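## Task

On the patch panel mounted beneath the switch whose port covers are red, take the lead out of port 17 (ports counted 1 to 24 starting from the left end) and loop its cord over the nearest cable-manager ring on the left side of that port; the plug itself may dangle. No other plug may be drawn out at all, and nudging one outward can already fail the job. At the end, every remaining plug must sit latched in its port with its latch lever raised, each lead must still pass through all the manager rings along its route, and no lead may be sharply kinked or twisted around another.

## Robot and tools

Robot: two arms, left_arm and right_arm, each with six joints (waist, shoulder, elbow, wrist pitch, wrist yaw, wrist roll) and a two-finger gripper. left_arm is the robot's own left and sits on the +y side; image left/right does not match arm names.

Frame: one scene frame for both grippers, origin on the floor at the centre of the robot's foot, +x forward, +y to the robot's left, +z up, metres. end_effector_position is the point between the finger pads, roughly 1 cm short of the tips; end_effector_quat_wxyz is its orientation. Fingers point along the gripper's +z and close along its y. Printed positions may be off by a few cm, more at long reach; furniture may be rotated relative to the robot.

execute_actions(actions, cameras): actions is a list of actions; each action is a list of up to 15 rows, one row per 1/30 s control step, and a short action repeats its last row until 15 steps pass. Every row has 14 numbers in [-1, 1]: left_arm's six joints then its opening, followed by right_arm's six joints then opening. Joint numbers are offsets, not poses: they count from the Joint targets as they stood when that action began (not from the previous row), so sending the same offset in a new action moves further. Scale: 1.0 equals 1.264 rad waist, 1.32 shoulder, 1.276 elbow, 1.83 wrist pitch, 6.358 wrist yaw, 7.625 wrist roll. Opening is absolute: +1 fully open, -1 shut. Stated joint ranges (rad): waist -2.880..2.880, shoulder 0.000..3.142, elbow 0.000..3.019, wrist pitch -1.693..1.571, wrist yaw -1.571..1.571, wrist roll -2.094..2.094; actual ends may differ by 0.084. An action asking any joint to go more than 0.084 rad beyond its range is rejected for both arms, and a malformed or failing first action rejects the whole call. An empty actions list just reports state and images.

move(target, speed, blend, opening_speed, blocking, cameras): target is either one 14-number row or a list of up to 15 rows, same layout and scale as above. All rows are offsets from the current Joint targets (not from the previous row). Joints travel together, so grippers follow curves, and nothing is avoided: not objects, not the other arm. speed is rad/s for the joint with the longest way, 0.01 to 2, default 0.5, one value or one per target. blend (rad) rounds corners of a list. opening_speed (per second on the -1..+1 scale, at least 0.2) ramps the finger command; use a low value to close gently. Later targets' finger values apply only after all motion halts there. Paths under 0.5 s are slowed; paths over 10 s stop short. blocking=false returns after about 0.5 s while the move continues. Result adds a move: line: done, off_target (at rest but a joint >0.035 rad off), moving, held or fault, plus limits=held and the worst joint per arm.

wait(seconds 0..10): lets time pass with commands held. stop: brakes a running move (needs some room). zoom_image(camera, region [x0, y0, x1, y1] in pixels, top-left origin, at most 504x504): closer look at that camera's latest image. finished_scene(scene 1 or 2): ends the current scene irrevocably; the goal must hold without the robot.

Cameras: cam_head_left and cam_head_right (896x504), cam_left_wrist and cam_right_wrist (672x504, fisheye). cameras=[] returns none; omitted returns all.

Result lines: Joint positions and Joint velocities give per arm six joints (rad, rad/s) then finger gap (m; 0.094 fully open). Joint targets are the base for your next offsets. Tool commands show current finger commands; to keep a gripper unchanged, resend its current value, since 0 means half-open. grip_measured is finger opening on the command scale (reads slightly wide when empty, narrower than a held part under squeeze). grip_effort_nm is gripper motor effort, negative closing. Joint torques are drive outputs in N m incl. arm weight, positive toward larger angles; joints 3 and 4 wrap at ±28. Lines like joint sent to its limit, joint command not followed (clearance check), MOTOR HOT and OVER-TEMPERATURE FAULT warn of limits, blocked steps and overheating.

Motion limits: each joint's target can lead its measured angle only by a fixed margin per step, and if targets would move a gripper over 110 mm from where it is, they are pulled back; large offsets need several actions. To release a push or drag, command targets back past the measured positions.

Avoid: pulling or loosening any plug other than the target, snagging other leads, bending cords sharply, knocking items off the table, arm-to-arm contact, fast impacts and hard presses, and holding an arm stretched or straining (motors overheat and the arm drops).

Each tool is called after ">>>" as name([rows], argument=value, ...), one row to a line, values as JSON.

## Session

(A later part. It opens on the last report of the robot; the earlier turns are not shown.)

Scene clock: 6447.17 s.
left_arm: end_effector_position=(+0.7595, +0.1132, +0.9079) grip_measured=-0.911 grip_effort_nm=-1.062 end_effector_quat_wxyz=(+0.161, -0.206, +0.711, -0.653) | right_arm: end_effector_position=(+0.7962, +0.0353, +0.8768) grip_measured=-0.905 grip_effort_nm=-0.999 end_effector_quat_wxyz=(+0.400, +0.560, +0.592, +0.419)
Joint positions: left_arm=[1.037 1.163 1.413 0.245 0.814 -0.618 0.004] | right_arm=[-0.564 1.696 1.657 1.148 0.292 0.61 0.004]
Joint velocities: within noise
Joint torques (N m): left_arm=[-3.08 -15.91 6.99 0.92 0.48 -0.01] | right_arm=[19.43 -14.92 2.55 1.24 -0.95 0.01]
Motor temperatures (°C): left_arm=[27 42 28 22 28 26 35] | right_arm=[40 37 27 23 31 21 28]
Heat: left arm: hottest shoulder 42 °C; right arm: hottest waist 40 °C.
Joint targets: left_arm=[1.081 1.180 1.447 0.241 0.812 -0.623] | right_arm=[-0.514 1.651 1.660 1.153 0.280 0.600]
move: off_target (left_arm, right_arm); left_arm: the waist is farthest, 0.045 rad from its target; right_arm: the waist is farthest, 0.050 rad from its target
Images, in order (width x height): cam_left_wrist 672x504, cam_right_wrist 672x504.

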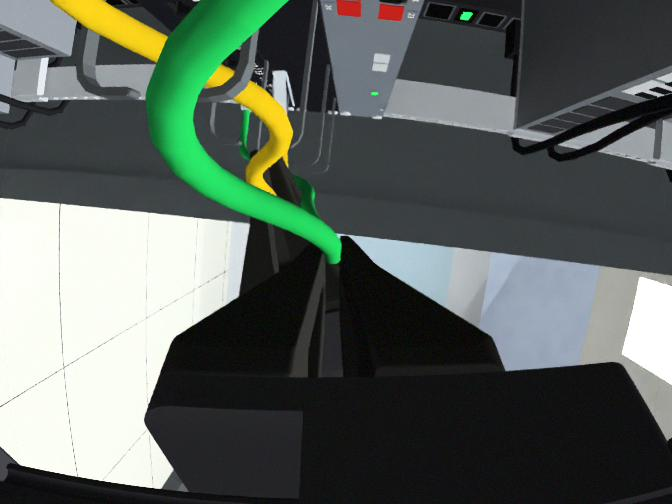

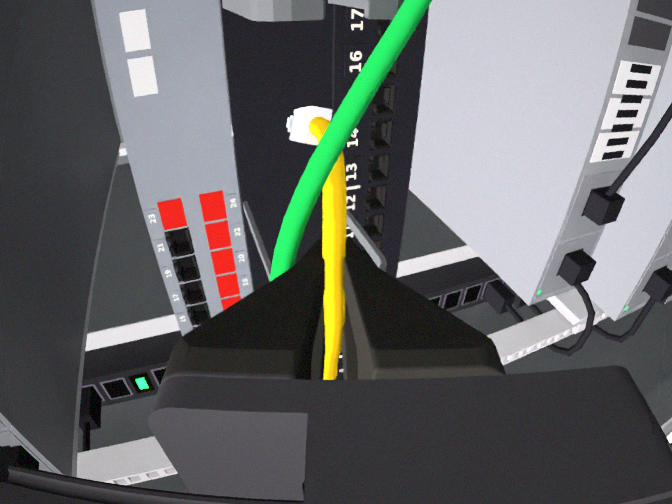

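>>> move(target=[0,0,0,0,0,0,-0.97,0.0063,-0.0038,0.0588,-0.0265,0,0,-0.97], speed=0.08, cameras=["cam_left_wrist","cam_right_wrist"])

>>> zoom_image(camera="cam_left_wrist", region=[180, 60, 340, 220])

Scene clock: 6466.23 s.
left_arm: end_effector_position=(+0.7607, +0.1140, +0.9067) grip_measured=-0.911 grip_effort_nm=-1.057 end_effector_quat_wxyz=(+0.161, -0.206, +0.712, -0.652) | right_arm: end_effector_position=(+0.8008, +0.0382, +0.8745) grip_measured=-0.905 grip_effort_nm=-0.994 end_effector_quat_wxyz=(+0.392, +0.559, +0.600, +0.417)
Joint positions: left_arm=[1.04 1.165 1.417 0.243 0.814 -0.618 0.004] | right_arm=[-0.563 1.695 1.673 1.109 0.298 0.61 0.004]
Joint velocities: within noise
Joint torques (N m): left_arm=[-3.25 -16.15 6.63 0.99 0.48 -0.01] | right_arm=[19.96 -15.62 7.45 0.81 -1.14 -0.01]
Motor temperatures (°C): left_arm=[26 41 29 22 28 26 35] | right_arm=[40 35 27 23 31 21 28]
Heat: left arm: hottest shoulder 41 °C; right arm: hottest waist 40 °C.
Joint targets: left_arm=[1.081 1.180 1.447 0.241 0.811 -0.622] | right_arm=[-0.506 1.646 1.735 1.104 0.280 0.600]
move: off_target (left_arm, right_arm); left_arm: the waist is farthest, 0.041 rad from its target; right_arm: the elbow is farthest, 0.062 rad from its target
Images, in order (width x height): cam_left_wrist 672x504, cam_right_wrist 672x504.

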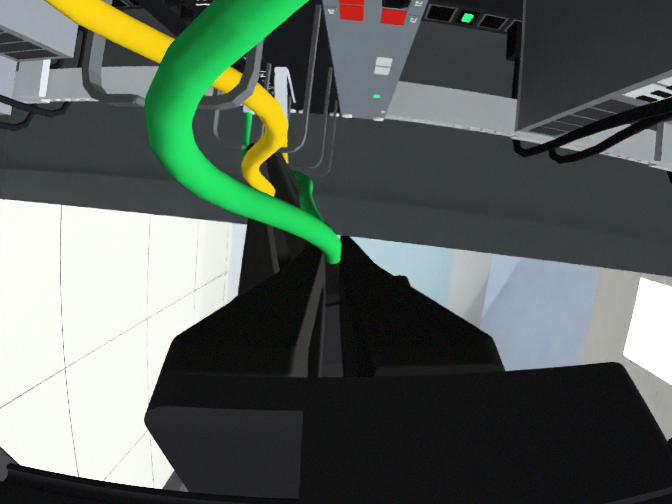

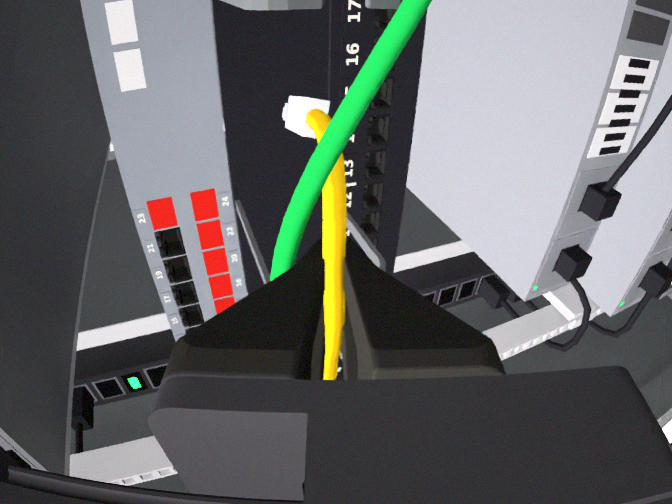

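Scaled by 3.150 from the camera's 672x504 image, which has a finer 960x720 frame.

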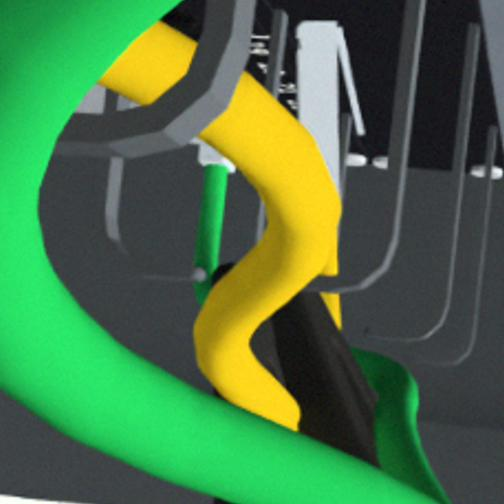

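>>> move(target=[0,0,0,0,0,0,-0.97,0,-0.0265,-0.04,0.005,0,0,-0.97], speed=0.08, cameras=["cam_left_wrist","cam_right_wrist"])

>>> zoom_image(camera="cam_left_wrist", region=[180, 60, 340, 220])

Scene clock: 6485.03 s.
left_arm: end_effector_position=(+0.7614, +0.1141, +0.9067) grip_measured=-0.911 grip_effort_nm=-1.062 end_effector_quat_wxyz=(+0.162, -0.206, +0.712, -0.652) | right_arm: end_effector_position=(+0.8017, +0.0365, +0.8767) grip_measured=-0.905 grip_effort_nm=-1.004 end_effector_quat_wxyz=(+0.391, +0.559, +0.600, +0.418)
Joint positions: left_arm=[1.04 1.166 1.419 0.243 0.814 -0.618 0.004] | right_arm=[-0.562 1.688 1.668 1.106 0.298 0.61 0.004]
Joint velocities: within noise
Joint torques (N m): left_arm=[-3.19 -16.32 6.52 1.03 0.48 -0.01] | right_arm=[19.78 -17.85 3.71 1.32 -1.17 0]
Motor temperatures (°C): left_arm=[26 44 29 22 28 26 35] | right_arm=[40 36 28 23 32 21 28]
Heat: left arm: hottest shoulder 44 °C; right arm: hottest waist 40 °C.
Joint targets: left_arm=[1.081 1.180 1.448 0.241 0.811 -0.622] | right_arm=[-0.506 1.611 1.684 1.113 0.280 0.600]
move: off_target (left_arm, right_arm); left_arm: the waist is farthest, 0.041 rad from its target; right_arm: the shoulder is farthest, 0.077 rad from its target
Images, in order (width x height): cam_left_wrist 672x504, cam_right_wrist 672x504.

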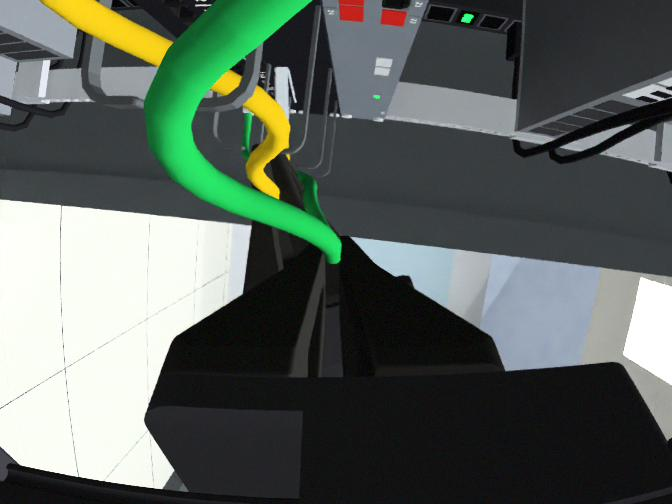

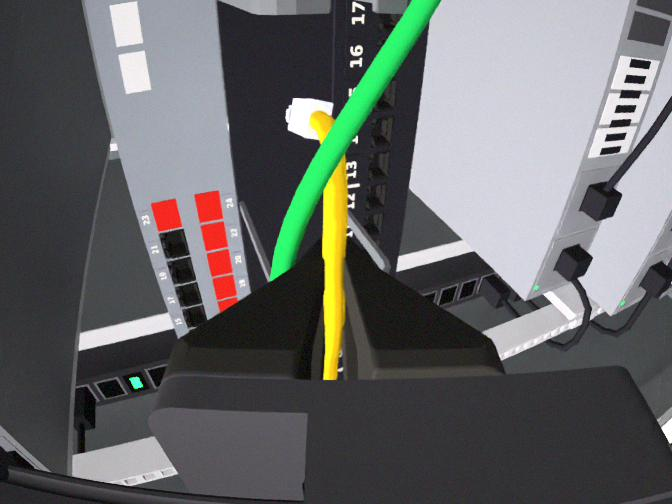

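Scaled by 3.150 from the camera's 672x504 image, which has a finer 960x720 frame.

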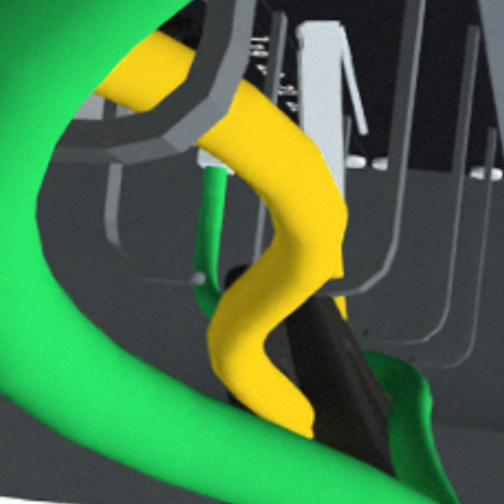

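>>> move(target=[0,0.05,0.0486,-0.0036,0,0,-0.97,0,0.0227,0,0,0,0,-0.97], speed=0.06, cameras=["cam_left_wrist","cam_right_wrist"])

>>> zoom_image(camera="cam_left_wrist", region=[180, 60, 340, 220])

Scene clock: 6500.00 s.
left_arm: end_effector_position=(+0.7780, +0.1139, +0.9013) grip_measured=-0.911 grip_effort_nm=-1.062 end_effector_quat_wxyz=(+0.173, -0.202, +0.709, -0.653) | right_arm: end_effector_position=(+0.8041, +0.0336, +0.8790) grip_measured=-0.905 grip_effort_nm=-0.999 end_effector_quat_wxyz=(+0.393, +0.560, +0.598, +0.418)
Joint positions: left_arm=[1.044 1.201 1.478 0.243 0.82 -0.619 0.004] | right_arm=[-0.561 1.683 1.668 1.106 0.298 0.61 0.004]
Joint velocities: within noise
Joint torques (N m): left_arm=[-4.07 -14.39 6.93 0.8 0.27 -0.01] | right_arm=[19.66 -14.86 3.74 1.32 -1.17 0.02]
Motor temperatures (°C): left_arm=[26 44 30 22 28 26 35] | right_arm=[41 37 28 23 32 21 28]
Heat: left arm: hottest shoulder 44 °C; right arm: hottest waist 41 °C.
Joint targets: left_arm=[1.081 1.246 1.510 0.234 0.812 -0.622] | right_arm=[-0.506 1.640 1.684 1.113 0.280 0.600]
move: off_target (left_arm, right_arm); left_arm: the shoulder is farthest, 0.045 rad from its target; right_arm: the waist is farthest, 0.055 rad from its target
Images, in order (width x height): cam_left_wrist 672x504, cam_right_wrist 672x504.

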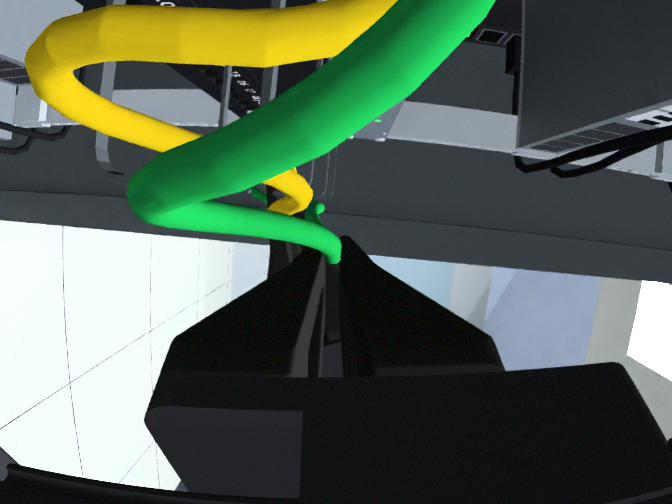

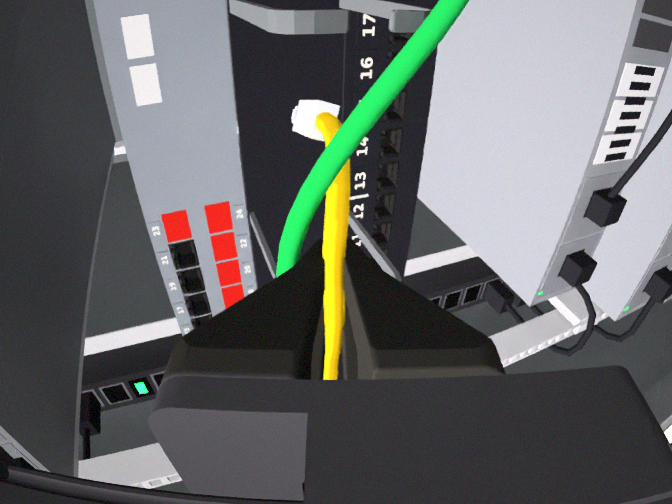

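Scaled by 3.150 from the camera's 672x504 image, which has a finer 960x720 frame.

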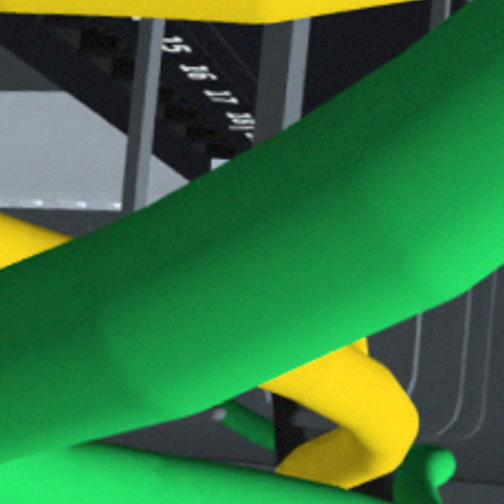

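>>> move(target=[0,0,0,0,0,0,-0.97,0,-0.006,0.0627,-0.027,0,0,-0.97], speed=0.08, cameras=["cam_left_wrist","cam_right_wrist"])

>>> zoom_image(camera="cam_left_wrist", region=[180, 60, 340, 220])

>>> zoom_image(camera="cam_right_wrist", region=[200, 20, 480, 300])

Scene clock: 6514.40 s.
left_arm: end_effector_position=(+0.7795, +0.1136, +0.9006) grip_measured=-0.911 grip_effort_nm=-1.062 end_effector_quat_wxyz=(+0.174, -0.201, +0.709, -0.652) | right_arm: end_effector_position=(+0.8125, +0.0339, +0.8787) grip_measured=-0.905 grip_effort_nm=-0.999 end_effector_quat_wxyz=(+0.388, +0.559, +0.603, +0.417)
Joint positions: left_arm=[1.044 1.204 1.484 0.243 0.82 -0.617 0.004] | right_arm=[-0.561 1.682 1.692 1.069 0.301 0.61 0.004]
Joint velocities: within noise
Joint torques (N m): left_arm=[-3.78 -14.97 6.54 0.8 0.26 -0.01] | right_arm=[19.84 -15.62 8.42 0.76 -1.3 0.01]
Motor temperatures (°C): left_arm=[26 42 31 22 28 26 35] | right_arm=[41 37 27 23 32 21 28]
Heat: left arm: hottest shoulder 42 °C; right arm: hottest waist 41 °C.
Joint targets: left_arm=[1.081 1.246 1.509 0.234 0.811 -0.622] | right_arm=[-0.506 1.633 1.764 1.064 0.280 0.600]
move: off_target (left_arm, right_arm); left_arm: the shoulder is farthest, 0.042 rad from its target; right_arm: the elbow is farthest, 0.072 rad from its target
Images, in order (width x height): cam_left_wrist 672x504, cam_right_wrist 672x504.

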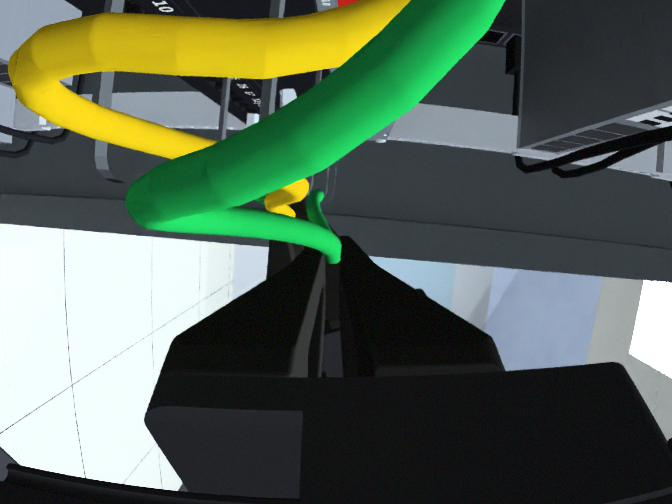

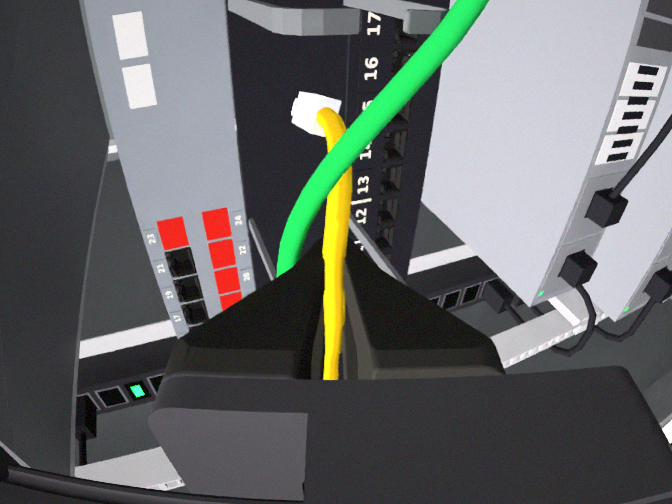

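Scaled by 3.150 from the camera's 672x504 image, which has a finer 960x720 frame.

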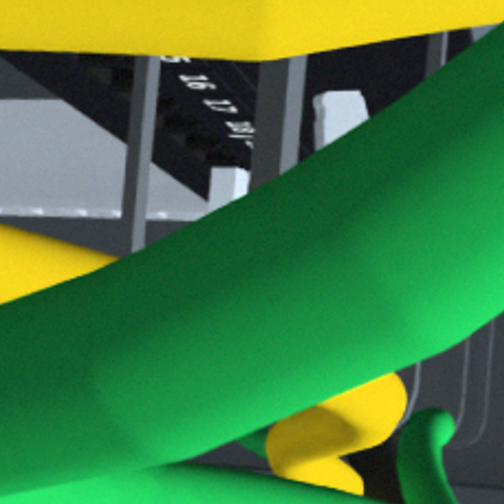

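Scaled by 1.800 from the camera's 672x504 image, which has a finer 960x720 frame.

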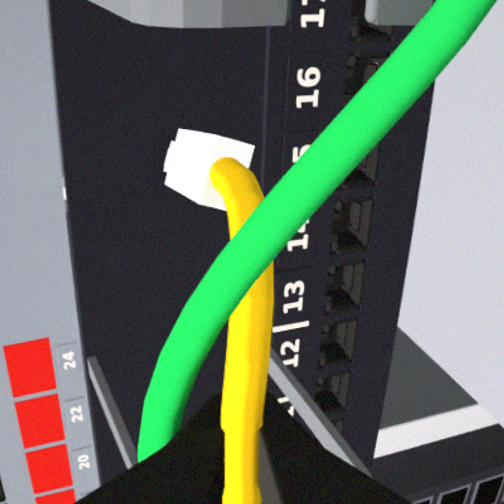

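>>> move(target=[0,-0.05,-0.0486,0.0036,0,0,-0.97,0,0,0,0,0,0,-0.97], speed=0.08, cameras=["cam_left_wrist","cam_right_wrist"])

>>> zoom_image(camera="cam_left_wrist", region=[180, 60, 340, 220])

Scene clock: 6525.17 s.
left_arm: end_effector_position=(+0.7746, +0.1127, +0.8998) grip_measured=-0.911 grip_effort_nm=-1.062 end_effector_quat_wxyz=(+0.172, -0.200, +0.711, -0.652) | right_arm: end_effector_position=(+0.8125, +0.0338, +0.8787) grip_measured=-0.905 grip_effort_nm=-0.994 end_effector_quat_wxyz=(+0.388, +0.559, +0.603, +0.416)
Joint positions: left_arm=[1.044 1.2 1.47 0.243 0.82 -0.61 0.004] | right_arm=[-0.561 1.682 1.692 1.069 0.302 0.61 0.004]
Joint velocities: within noise
Joint torques (N m): left_arm=[-3.84 -19.08 2.85 1.03 0.28 -0.08] | right_arm=[19.78 -15.79 8.47 0.8 -1.31 0]
Motor temperatures (°C): left_arm=[26 41 31 22 28 26 35] | right_arm=[41 36 28 23 33 21 28]
Heat: left arm: hottest shoulder 41 °C; right arm: hottest waist 41 °C.
Joint targets: left_arm=[1.081 1.180 1.448 0.241 0.811 -0.622] | right_arm=[-0.506 1.633 1.764 1.064 0.280 0.600]
move: off_target (left_arm, right_arm); left_arm: the waist is farthest, 0.037 rad from its target; right_arm: the elbow is farthest, 0.072 rad from its target
Images, in order (width x height): cam_left_wrist 672x504, cam_right_wrist 672x504.

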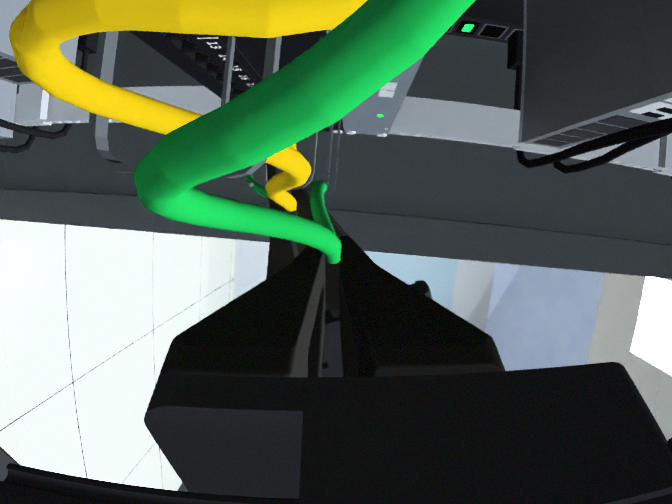

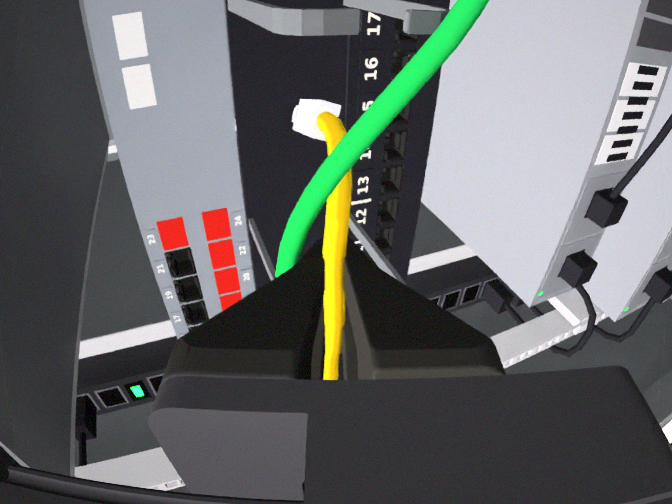

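Scaled by 3.150 from the camera's 672x504 image, which has a finer 960x720 frame.

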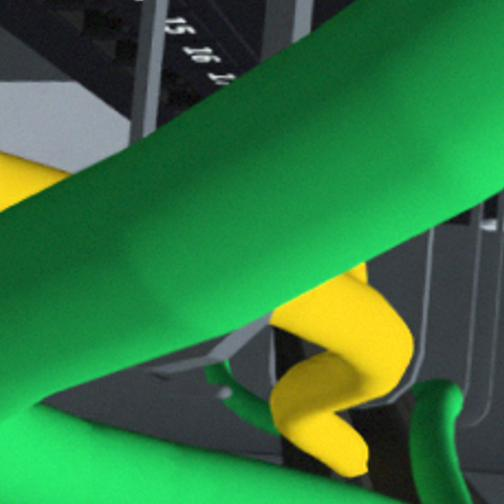

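>>> move(target=[0,0,0,0,0,0,-0.97,0,0,0.0313,-0.01,0,0,-0.97], speed=0.06, cameras=["cam_left_wrist","cam_right_wrist"])

>>> zoom_image(camera="cam_left_wrist", region=[220, 120, 320, 220])

Scene clock: 6549.87 s.
left_arm: end_effector_position=(+0.7746, +0.1128, +0.8999) grip_measured=-0.911 grip_effort_nm=-1.062 end_effector_quat_wxyz=(+0.172, -0.200, +0.711, -0.652) | right_arm: end_effector_position=(+0.8160, +0.0324, +0.8777) grip_measured=-0.905 grip_effort_nm=-0.999 end_effector_quat_wxyz=(+0.387, +0.562, +0.604, +0.412)
Joint positions: left_arm=[1.044 1.2 1.47 0.243 0.82 -0.61 0.004] | right_arm=[-0.561 1.682 1.703 1.055 0.312 0.61 0.004]
Joint velocities: within noise
Joint torques (N m): left_arm=[-3.96 -19.19 2.92 1.05 0.29 -0.09] | right_arm=[19.72 -15.79 10.89 0.55 -1.74 0.01]
Motor temperatures (°C): left_arm=[26 43 29 22 27 26 35] | right_arm=[41 35 30 23 33 21 28]
Heat: left arm: hottest shoulder 43 °C; right arm: hottest waist 41 °C.
Joint targets: left_arm=[1.081 1.180 1.448 0.241 0.811 -0.622] | right_arm=[-0.506 1.633 1.804 1.046 0.280 0.600]
move: off_target (left_arm, right_arm); left_arm: the waist is farthest, 0.037 rad from its target; right_arm: the elbow is farthest, 0.101 rad from its target
Images, in order (width x height): cam_left_wrist 672x504, cam_right_wrist 672x504.

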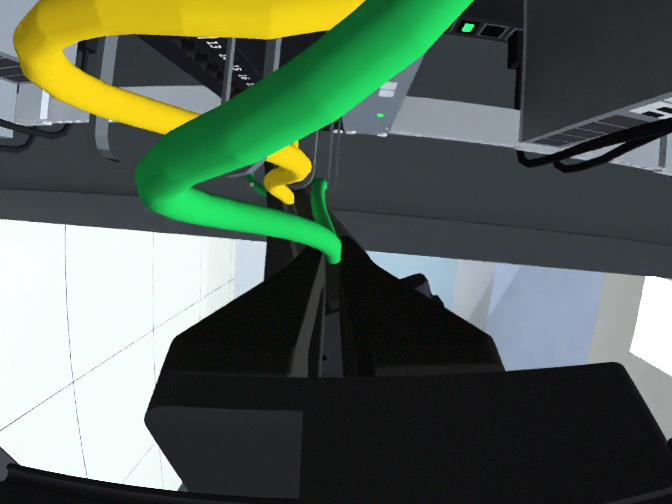

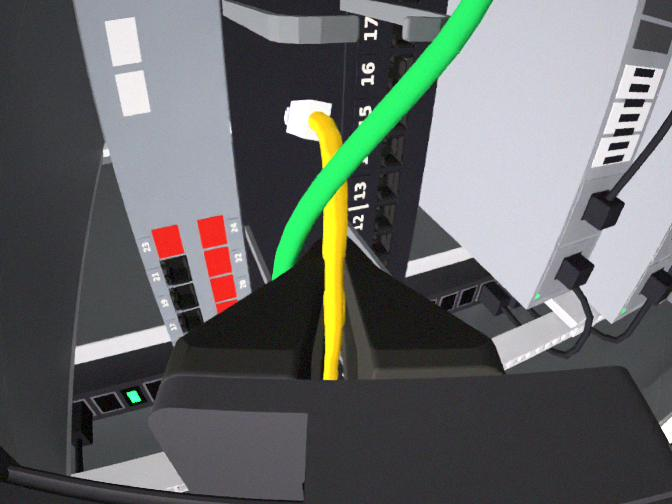

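Scaled by 5.040 from the camera's 672x504 image, which has a finer 960x720 frame.

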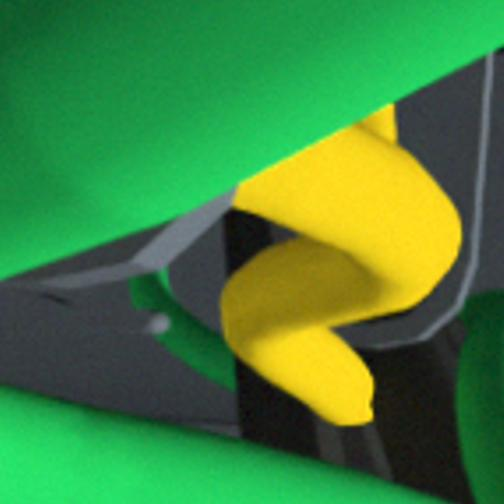

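>>> move(target=[0,0,0,0,0,0,-0.97,-0.0095,-0.0364,-0.1755,0.0464,0,0,-0.97], speed=0.1, cameras=["cam_left_wrist","cam_right_wrist"])

>>> zoom_image(camera="cam_left_wrist", region=[200, 100, 340, 240])

Scene clock: 6567.73 s.
left_arm: end_effector_position=(+0.7709, +0.1125, +0.9004) grip_measured=-0.911 grip_effort_nm=-1.062 end_effector_quat_wxyz=(+0.169, -0.200, +0.711, -0.652) | right_arm: end_effector_position=(+0.7896, +0.0262, +0.8837) grip_measured=-0.905 grip_effort_nm=-0.999 end_effector_quat_wxyz=(+0.380, +0.553, +0.612, +0.419)
Joint positions: left_arm=[1.044 1.194 1.459 0.243 0.822 -0.61 0.004] | right_arm=[-0.561 1.63 1.581 1.101 0.295 0.61 0.004]
Joint velocities: within noise
Joint torques (N m): left_arm=[-3.96 -18.84 3.64 1.09 0.2 -0.09] | right_arm=[18.32 -14.97 2.28 2.24 -1.04 0]
Motor temperatures (°C): left_arm=[26 43 29 22 27 26 35] | right_arm=[41 35 32 23 35 21 28]
Heat: left arm: hottest shoulder 43 °C; right arm: hottest waist 41 °C.
Joint targets: left_arm=[1.081 1.180 1.447 0.241 0.811 -0.623] | right_arm=[-0.518 1.585 1.580 1.131 0.280 0.600]
move: off_target (left_arm, right_arm); left_arm: the waist is farthest, 0.037 rad from its target; right_arm: the shoulder is farthest, 0.045 rad from its target
Images, in order (width x height): cam_left_wrist 672x504, cam_right_wrist 672x504.

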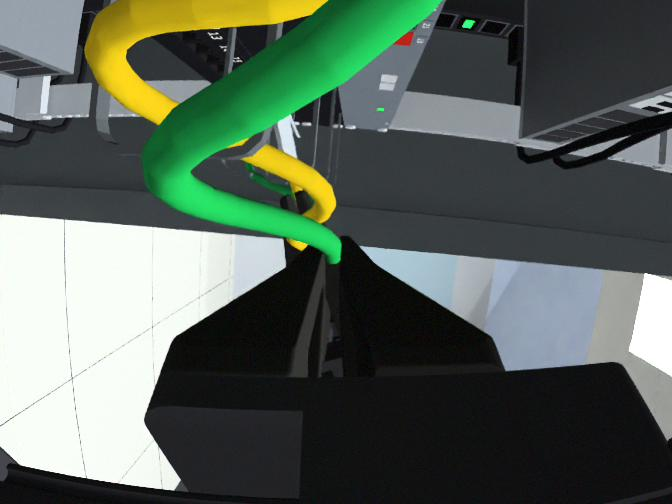

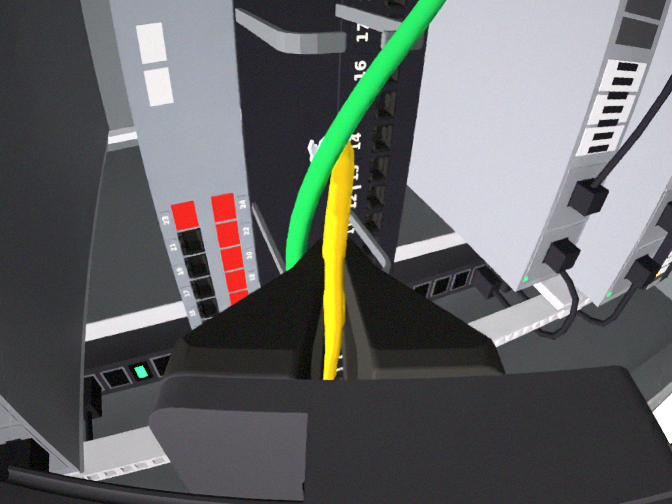

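Scaled by 3.600 from the camera's 672x504 image, which has a finer 960x720 frame.

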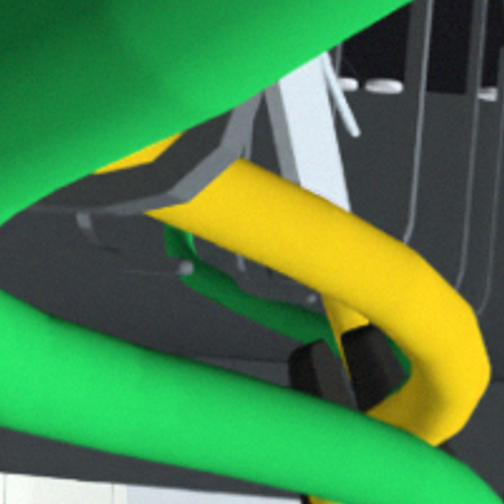

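>>> move(target=[0.0309,0.0447,0.0384,0.0104,0,0,-0.97,0,0,0,0,0,0,-0.97], speed=0.1, cameras=["cam_left_wrist","cam_right_wrist","cam_head_left"])

Scene clock: 6599.37 s.
left_arm: end_effector_position=(+0.7723, +0.1173, +0.8980) grip_measured=-0.911 grip_effort_nm=-1.057 end_effector_quat_wxyz=(+0.178, -0.192, +0.714, -0.649) | right_arm: end_effector_position=(+0.7878, +0.0272, +0.8831) grip_measured=-0.905 grip_effort_nm=-0.994 end_effector_quat_wxyz=(+0.379, +0.552, +0.613, +0.419)
Joint positions: left_arm=[1.057 1.195 1.462 0.249 0.83 -0.596 0.004] | right_arm=[-0.561 1.63 1.577 1.101 0.294 0.61 0.004]
Joint velocities: within noise
Joint torques (N m): left_arm=[-1.38 -14.56 7.01 1.62 -0.1 -0.2] | right_arm=[18.08 -14.8 2.51 2.19 -1.02 0.01]
Motor temperatures (°C): left_arm=[26 46 28 22 27 26 35] | right_arm=[41 35 28 23 33 21 28]
Heat: left arm: hottest shoulder 46 °C; right arm: hottest waist 41 °C.
Joint targets: left_arm=[1.121 1.239 1.496 0.260 0.812 -0.622] | right_arm=[-0.518 1.585 1.580 1.130 0.280 0.600]
move: off_target (left_arm, right_arm); left_arm: the waist is farthest, 0.063 rad from its target; right_arm: the shoulder is farthest, 0.045 rad from its target
Images, in order (width x height): cam_head_left 896x504, cam_left_wrist 672x504, cam_right_wrist 672x504.

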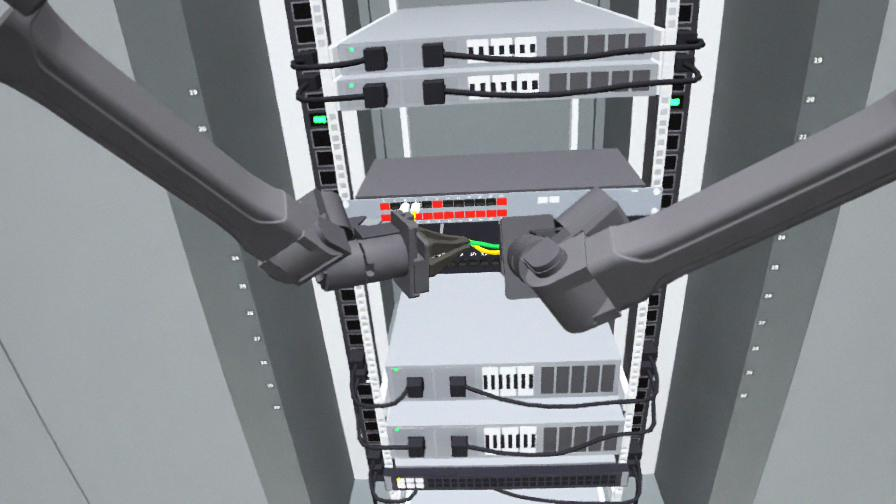

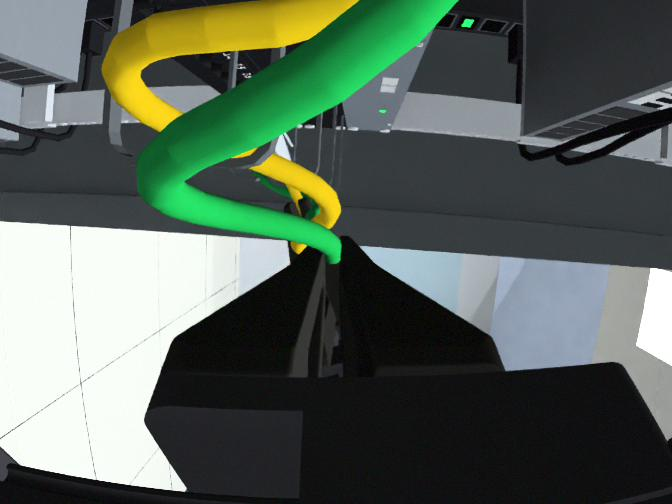

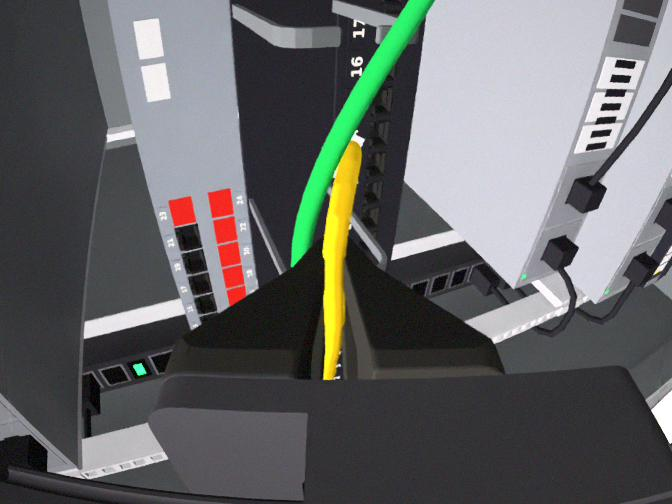

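>>> move(target=[-0.0364,-0.03,-0.1034,0.0393,0,0,-0.97,0,0,0,0,0,0,-0.97], speed=0.1, cameras=["cam_left_wrist","cam_right_wrist","cam_head_left"])

Scene clock: 6614.73 s.
left_arm: end_effector_position=(+0.7506, +0.1112, +0.8880) grip_measured=-0.911 grip_effort_nm=-1.062 end_effector_quat_wxyz=(+0.180, -0.199, +0.713, -0.648) | right_arm: end_effector_position=(+0.7848, +0.0279, +0.8811) grip_measured=-0.905 grip_effort_nm=-0.999 end_effector_quat_wxyz=(+0.377, +0.553, +0.616, +0.416)
Joint positions: left_arm=[1.057 1.197 1.392 0.335 0.821 -0.612 0.004] | right_arm=[-0.561 1.63 1.57 1.101 0.302 0.608 0.004]
Joint velocities: within noise
Joint torques (N m): left_arm=[-5.66 -16.85 2 0.96 0.22 -0.07] | right_arm=[18.08 -15.03 2.96 2.21 -1.31 0.01]
Motor temperatures (°C): left_arm=[26 43 29 22 27 26 35] | right_arm=[40 35 28 23 33 21 28]
Heat: left arm: hottest shoulder 43 °C; right arm: hottest waist 40 °C.
Joint targets: left_arm=[1.074 1.199 1.365 0.332 0.812 -0.622] | right_arm=[-0.518 1.585 1.580 1.130 0.280 0.600]
move: off_target (right_arm); right_arm: the shoulder is farthest, 0.045 rad from its target
Images, in order (width x height): cam_head_left 896x504, cam_left_wrist 672x504, cam_right_wrist 672x504.

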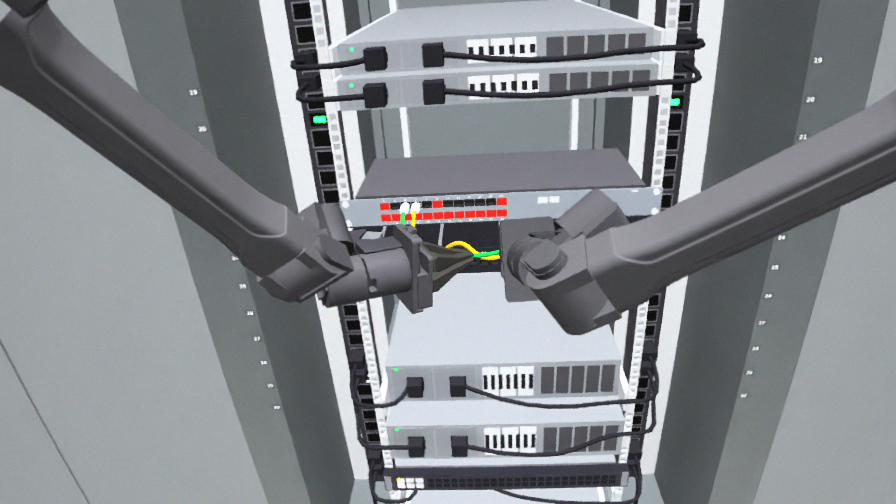

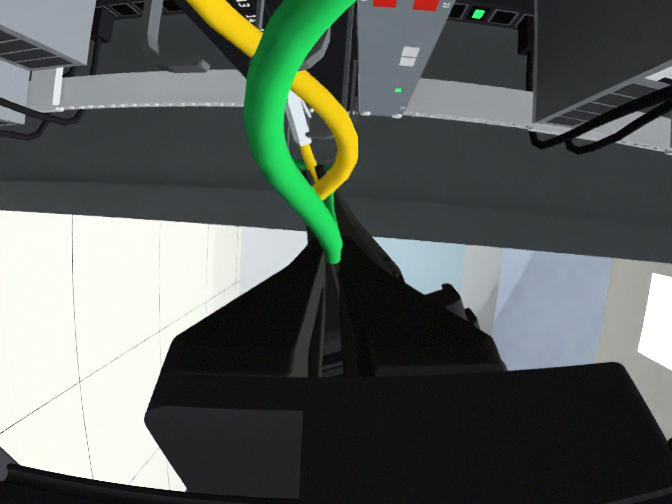

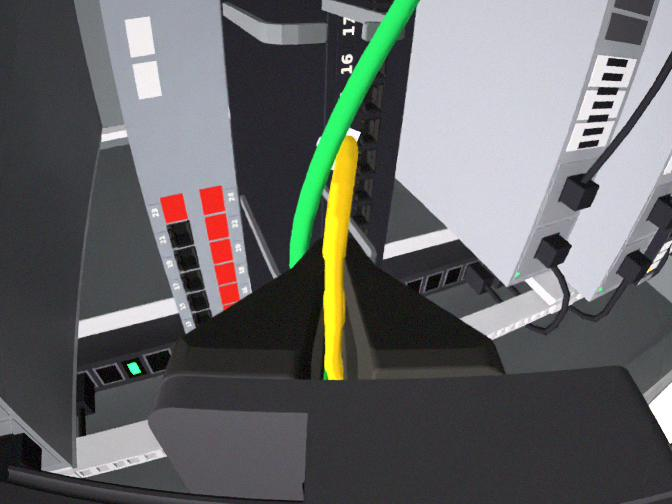

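>>> move(target=[0,0,0,0,0,0,-0.6,0,0,0,0,0,0,-0.97], opening_speed=0.2, cameras=["cam_left_wrist","cam_right_wrist","cam_head_left"])

Scene clock: 6627.53 s.
left_arm: end_effector_position=(+0.7400, +0.1079, +0.8821) grip_measured=-0.602 grip_effort_nm=0.056 end_effector_quat_wxyz=(+0.171, -0.203, +0.716, -0.645) | right_arm: end_effector_position=(+0.7933, +0.0217, +0.8952) grip_measured=-0.905 grip_effort_nm=-0.999 end_effector_quat_wxyz=(+0.383, +0.555, +0.605, +0.424)
Joint positions: left_arm=[1.057 1.197 1.369 0.336 0.816 -0.613 0.019] | right_arm=[-0.551 1.612 1.57 1.109 0.291 0.608 0.004]
Joint velocities: within noise
Joint torques (N m): left_arm=[-5.66 -16.85 3.52 0.91 0.44 -0.07] | right_arm=[17.14 -13.33 3.11 1.87 -0.89 0.01]
Motor temperatures (°C): left_arm=[26 44 28 22 27 26 35] | right_arm=[40 35 27 23 33 21 28]
Heat: left arm: hottest shoulder 44 °C; right arm: hottest waist 40 °C.
Joint targets: left_arm=[1.074 1.199 1.365 0.332 0.812 -0.622] | right_arm=[-0.518 1.585 1.580 1.131 0.280 0.600]
move: done
Images, in order (width x height): cam_head_left 896x504, cam_left_wrist 672x504, cam_right_wrist 672x504.

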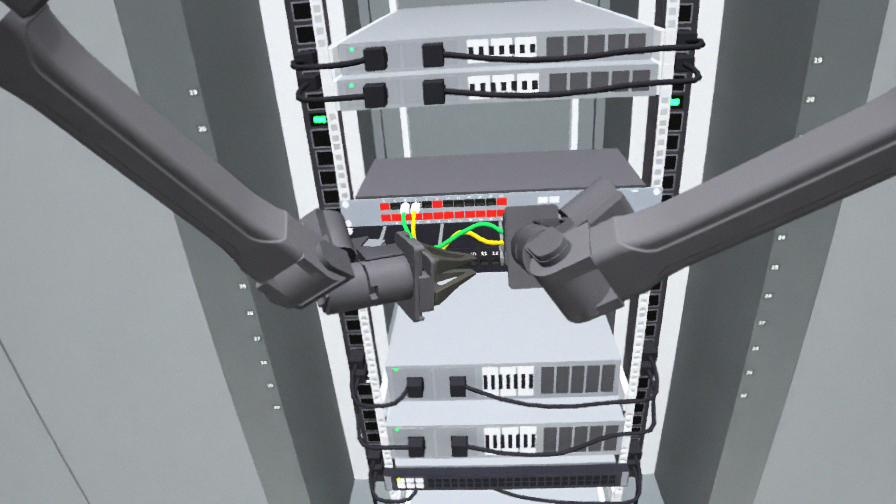

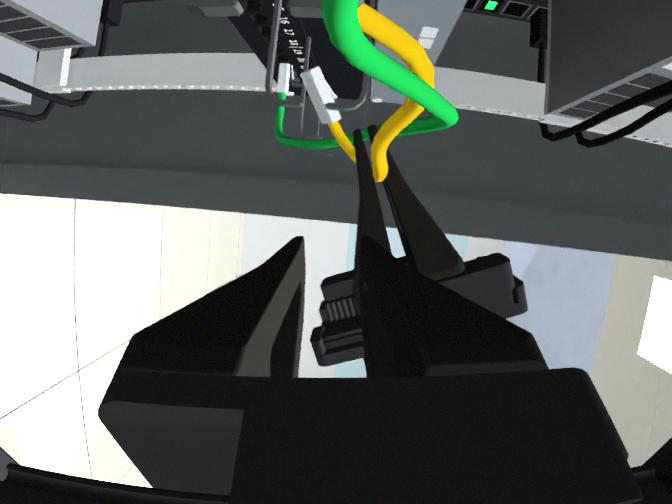

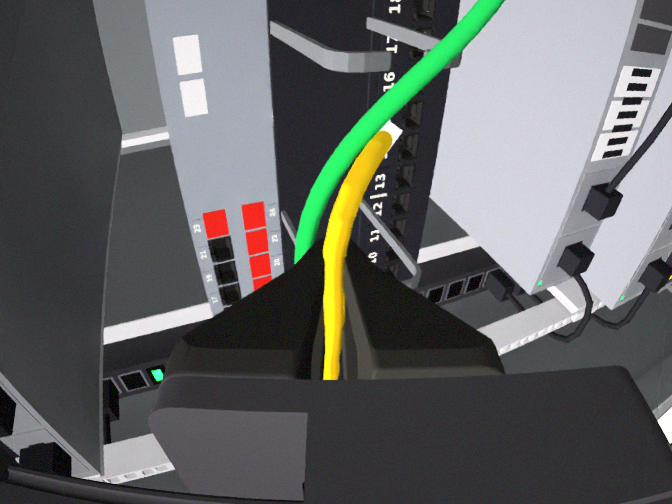

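>>> zoom_image(camera="cam_left_wrist", region=[230, 0, 490, 200])

>>> zoom_image(camera="cam_head_left", region=[380, 190, 560, 300])

Scaled by 1.938 from the camera's 672x504 image, which has a finer 960x720 frame.

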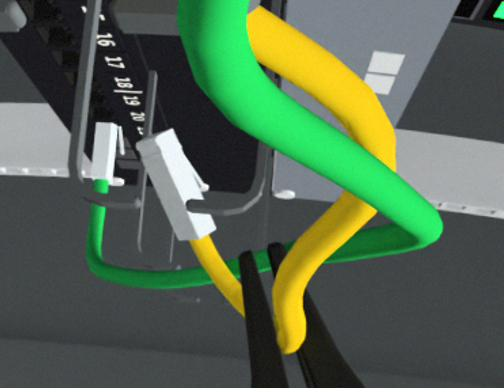

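Scaled by 2.800 from the camera's 896x504 image, which has a finer 1280x720 frame.

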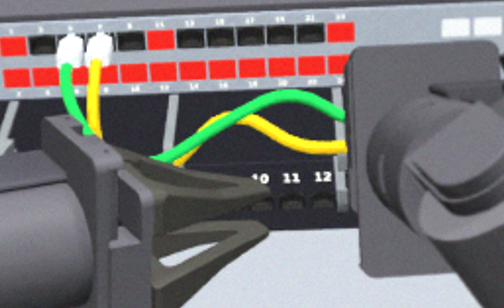

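>>> move(target=[0,0,0,0,0,0,-0.6,-0.0585,0.0534,0.0263,0,0,0,-0.97], speed=0.1, cameras=["cam_left_wrist","cam_right_wrist","cam_head_left"])

>>> zoom_image(camera="cam_left_wrist", region=[230, 0, 490, 200])

Scene clock: 6655.00 s.
left_arm: end_effector_position=(+0.7400, +0.1079, +0.8821) grip_measured=-0.602 grip_effort_nm=0.056 end_effector_quat_wxyz=(+0.171, -0.203, +0.716, -0.645) | right_arm: end_effector_position=(+0.7855, +0.0278, +0.8726) grip_measured=-0.905 grip_effort_nm=-0.999 end_effector_quat_wxyz=(+0.384, +0.548, +0.615, +0.416)
Joint positions: left_arm=[1.057 1.197 1.369 0.336 0.816 -0.613 0.019] | right_arm=[-0.577 1.648 1.587 1.111 0.287 0.608 0.004]
Joint velocities: within noise
Joint torques (N m): left_arm=[-5.6 -16.67 3.52 0.95 0.43 -0.06] | right_arm=[13.8 -10.75 4.36 1.85 -0.72 0.03]
Motor temperatures (°C): left_arm=[26 45 28 22 27 26 33] | right_arm=[40 35 27 23 32 21 28]
Heat: left arm: hottest shoulder 45 °C; right arm: hottest waist 40 °C.
Joint targets: left_arm=[1.074 1.199 1.365 0.332 0.812 -0.622] | right_arm=[-0.592 1.655 1.614 1.131 0.280 0.600]
move: done
Images, in order (width x height): cam_head_left 896x504, cam_left_wrist 672x504, cam_right_wrist 672x504.

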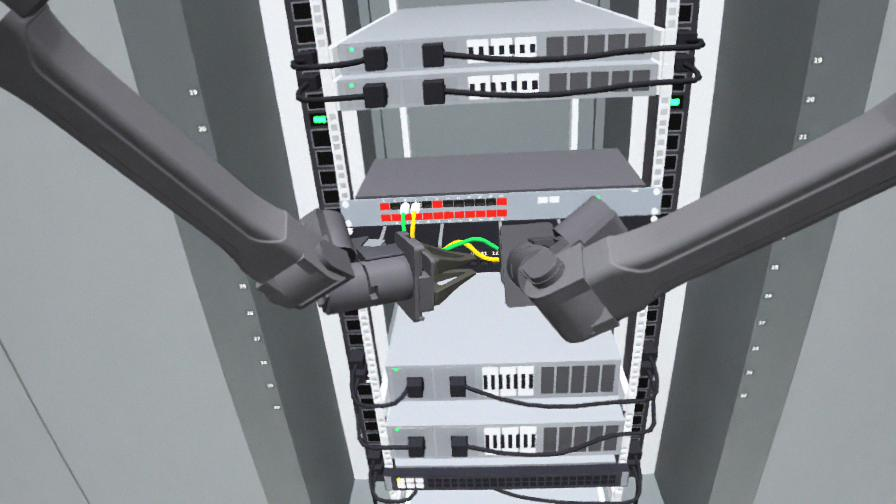

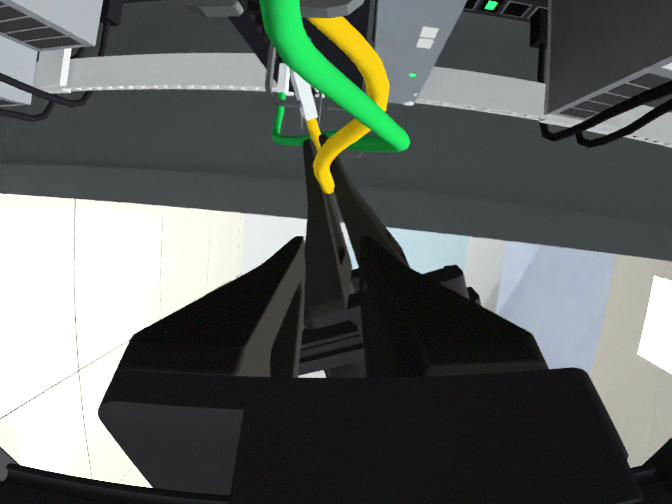

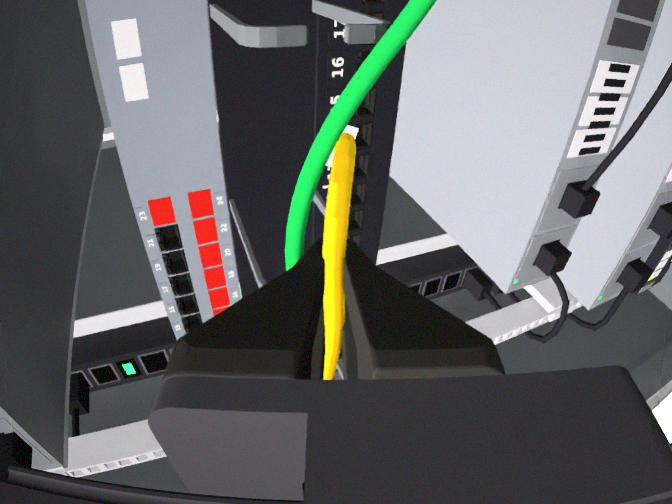

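Scaled by 1.938 from the camera's 672x504 image, which has a finer 960x720 frame.

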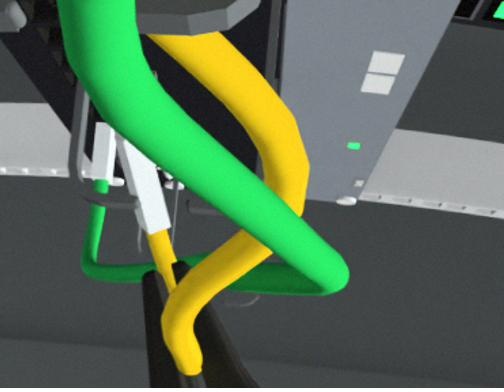

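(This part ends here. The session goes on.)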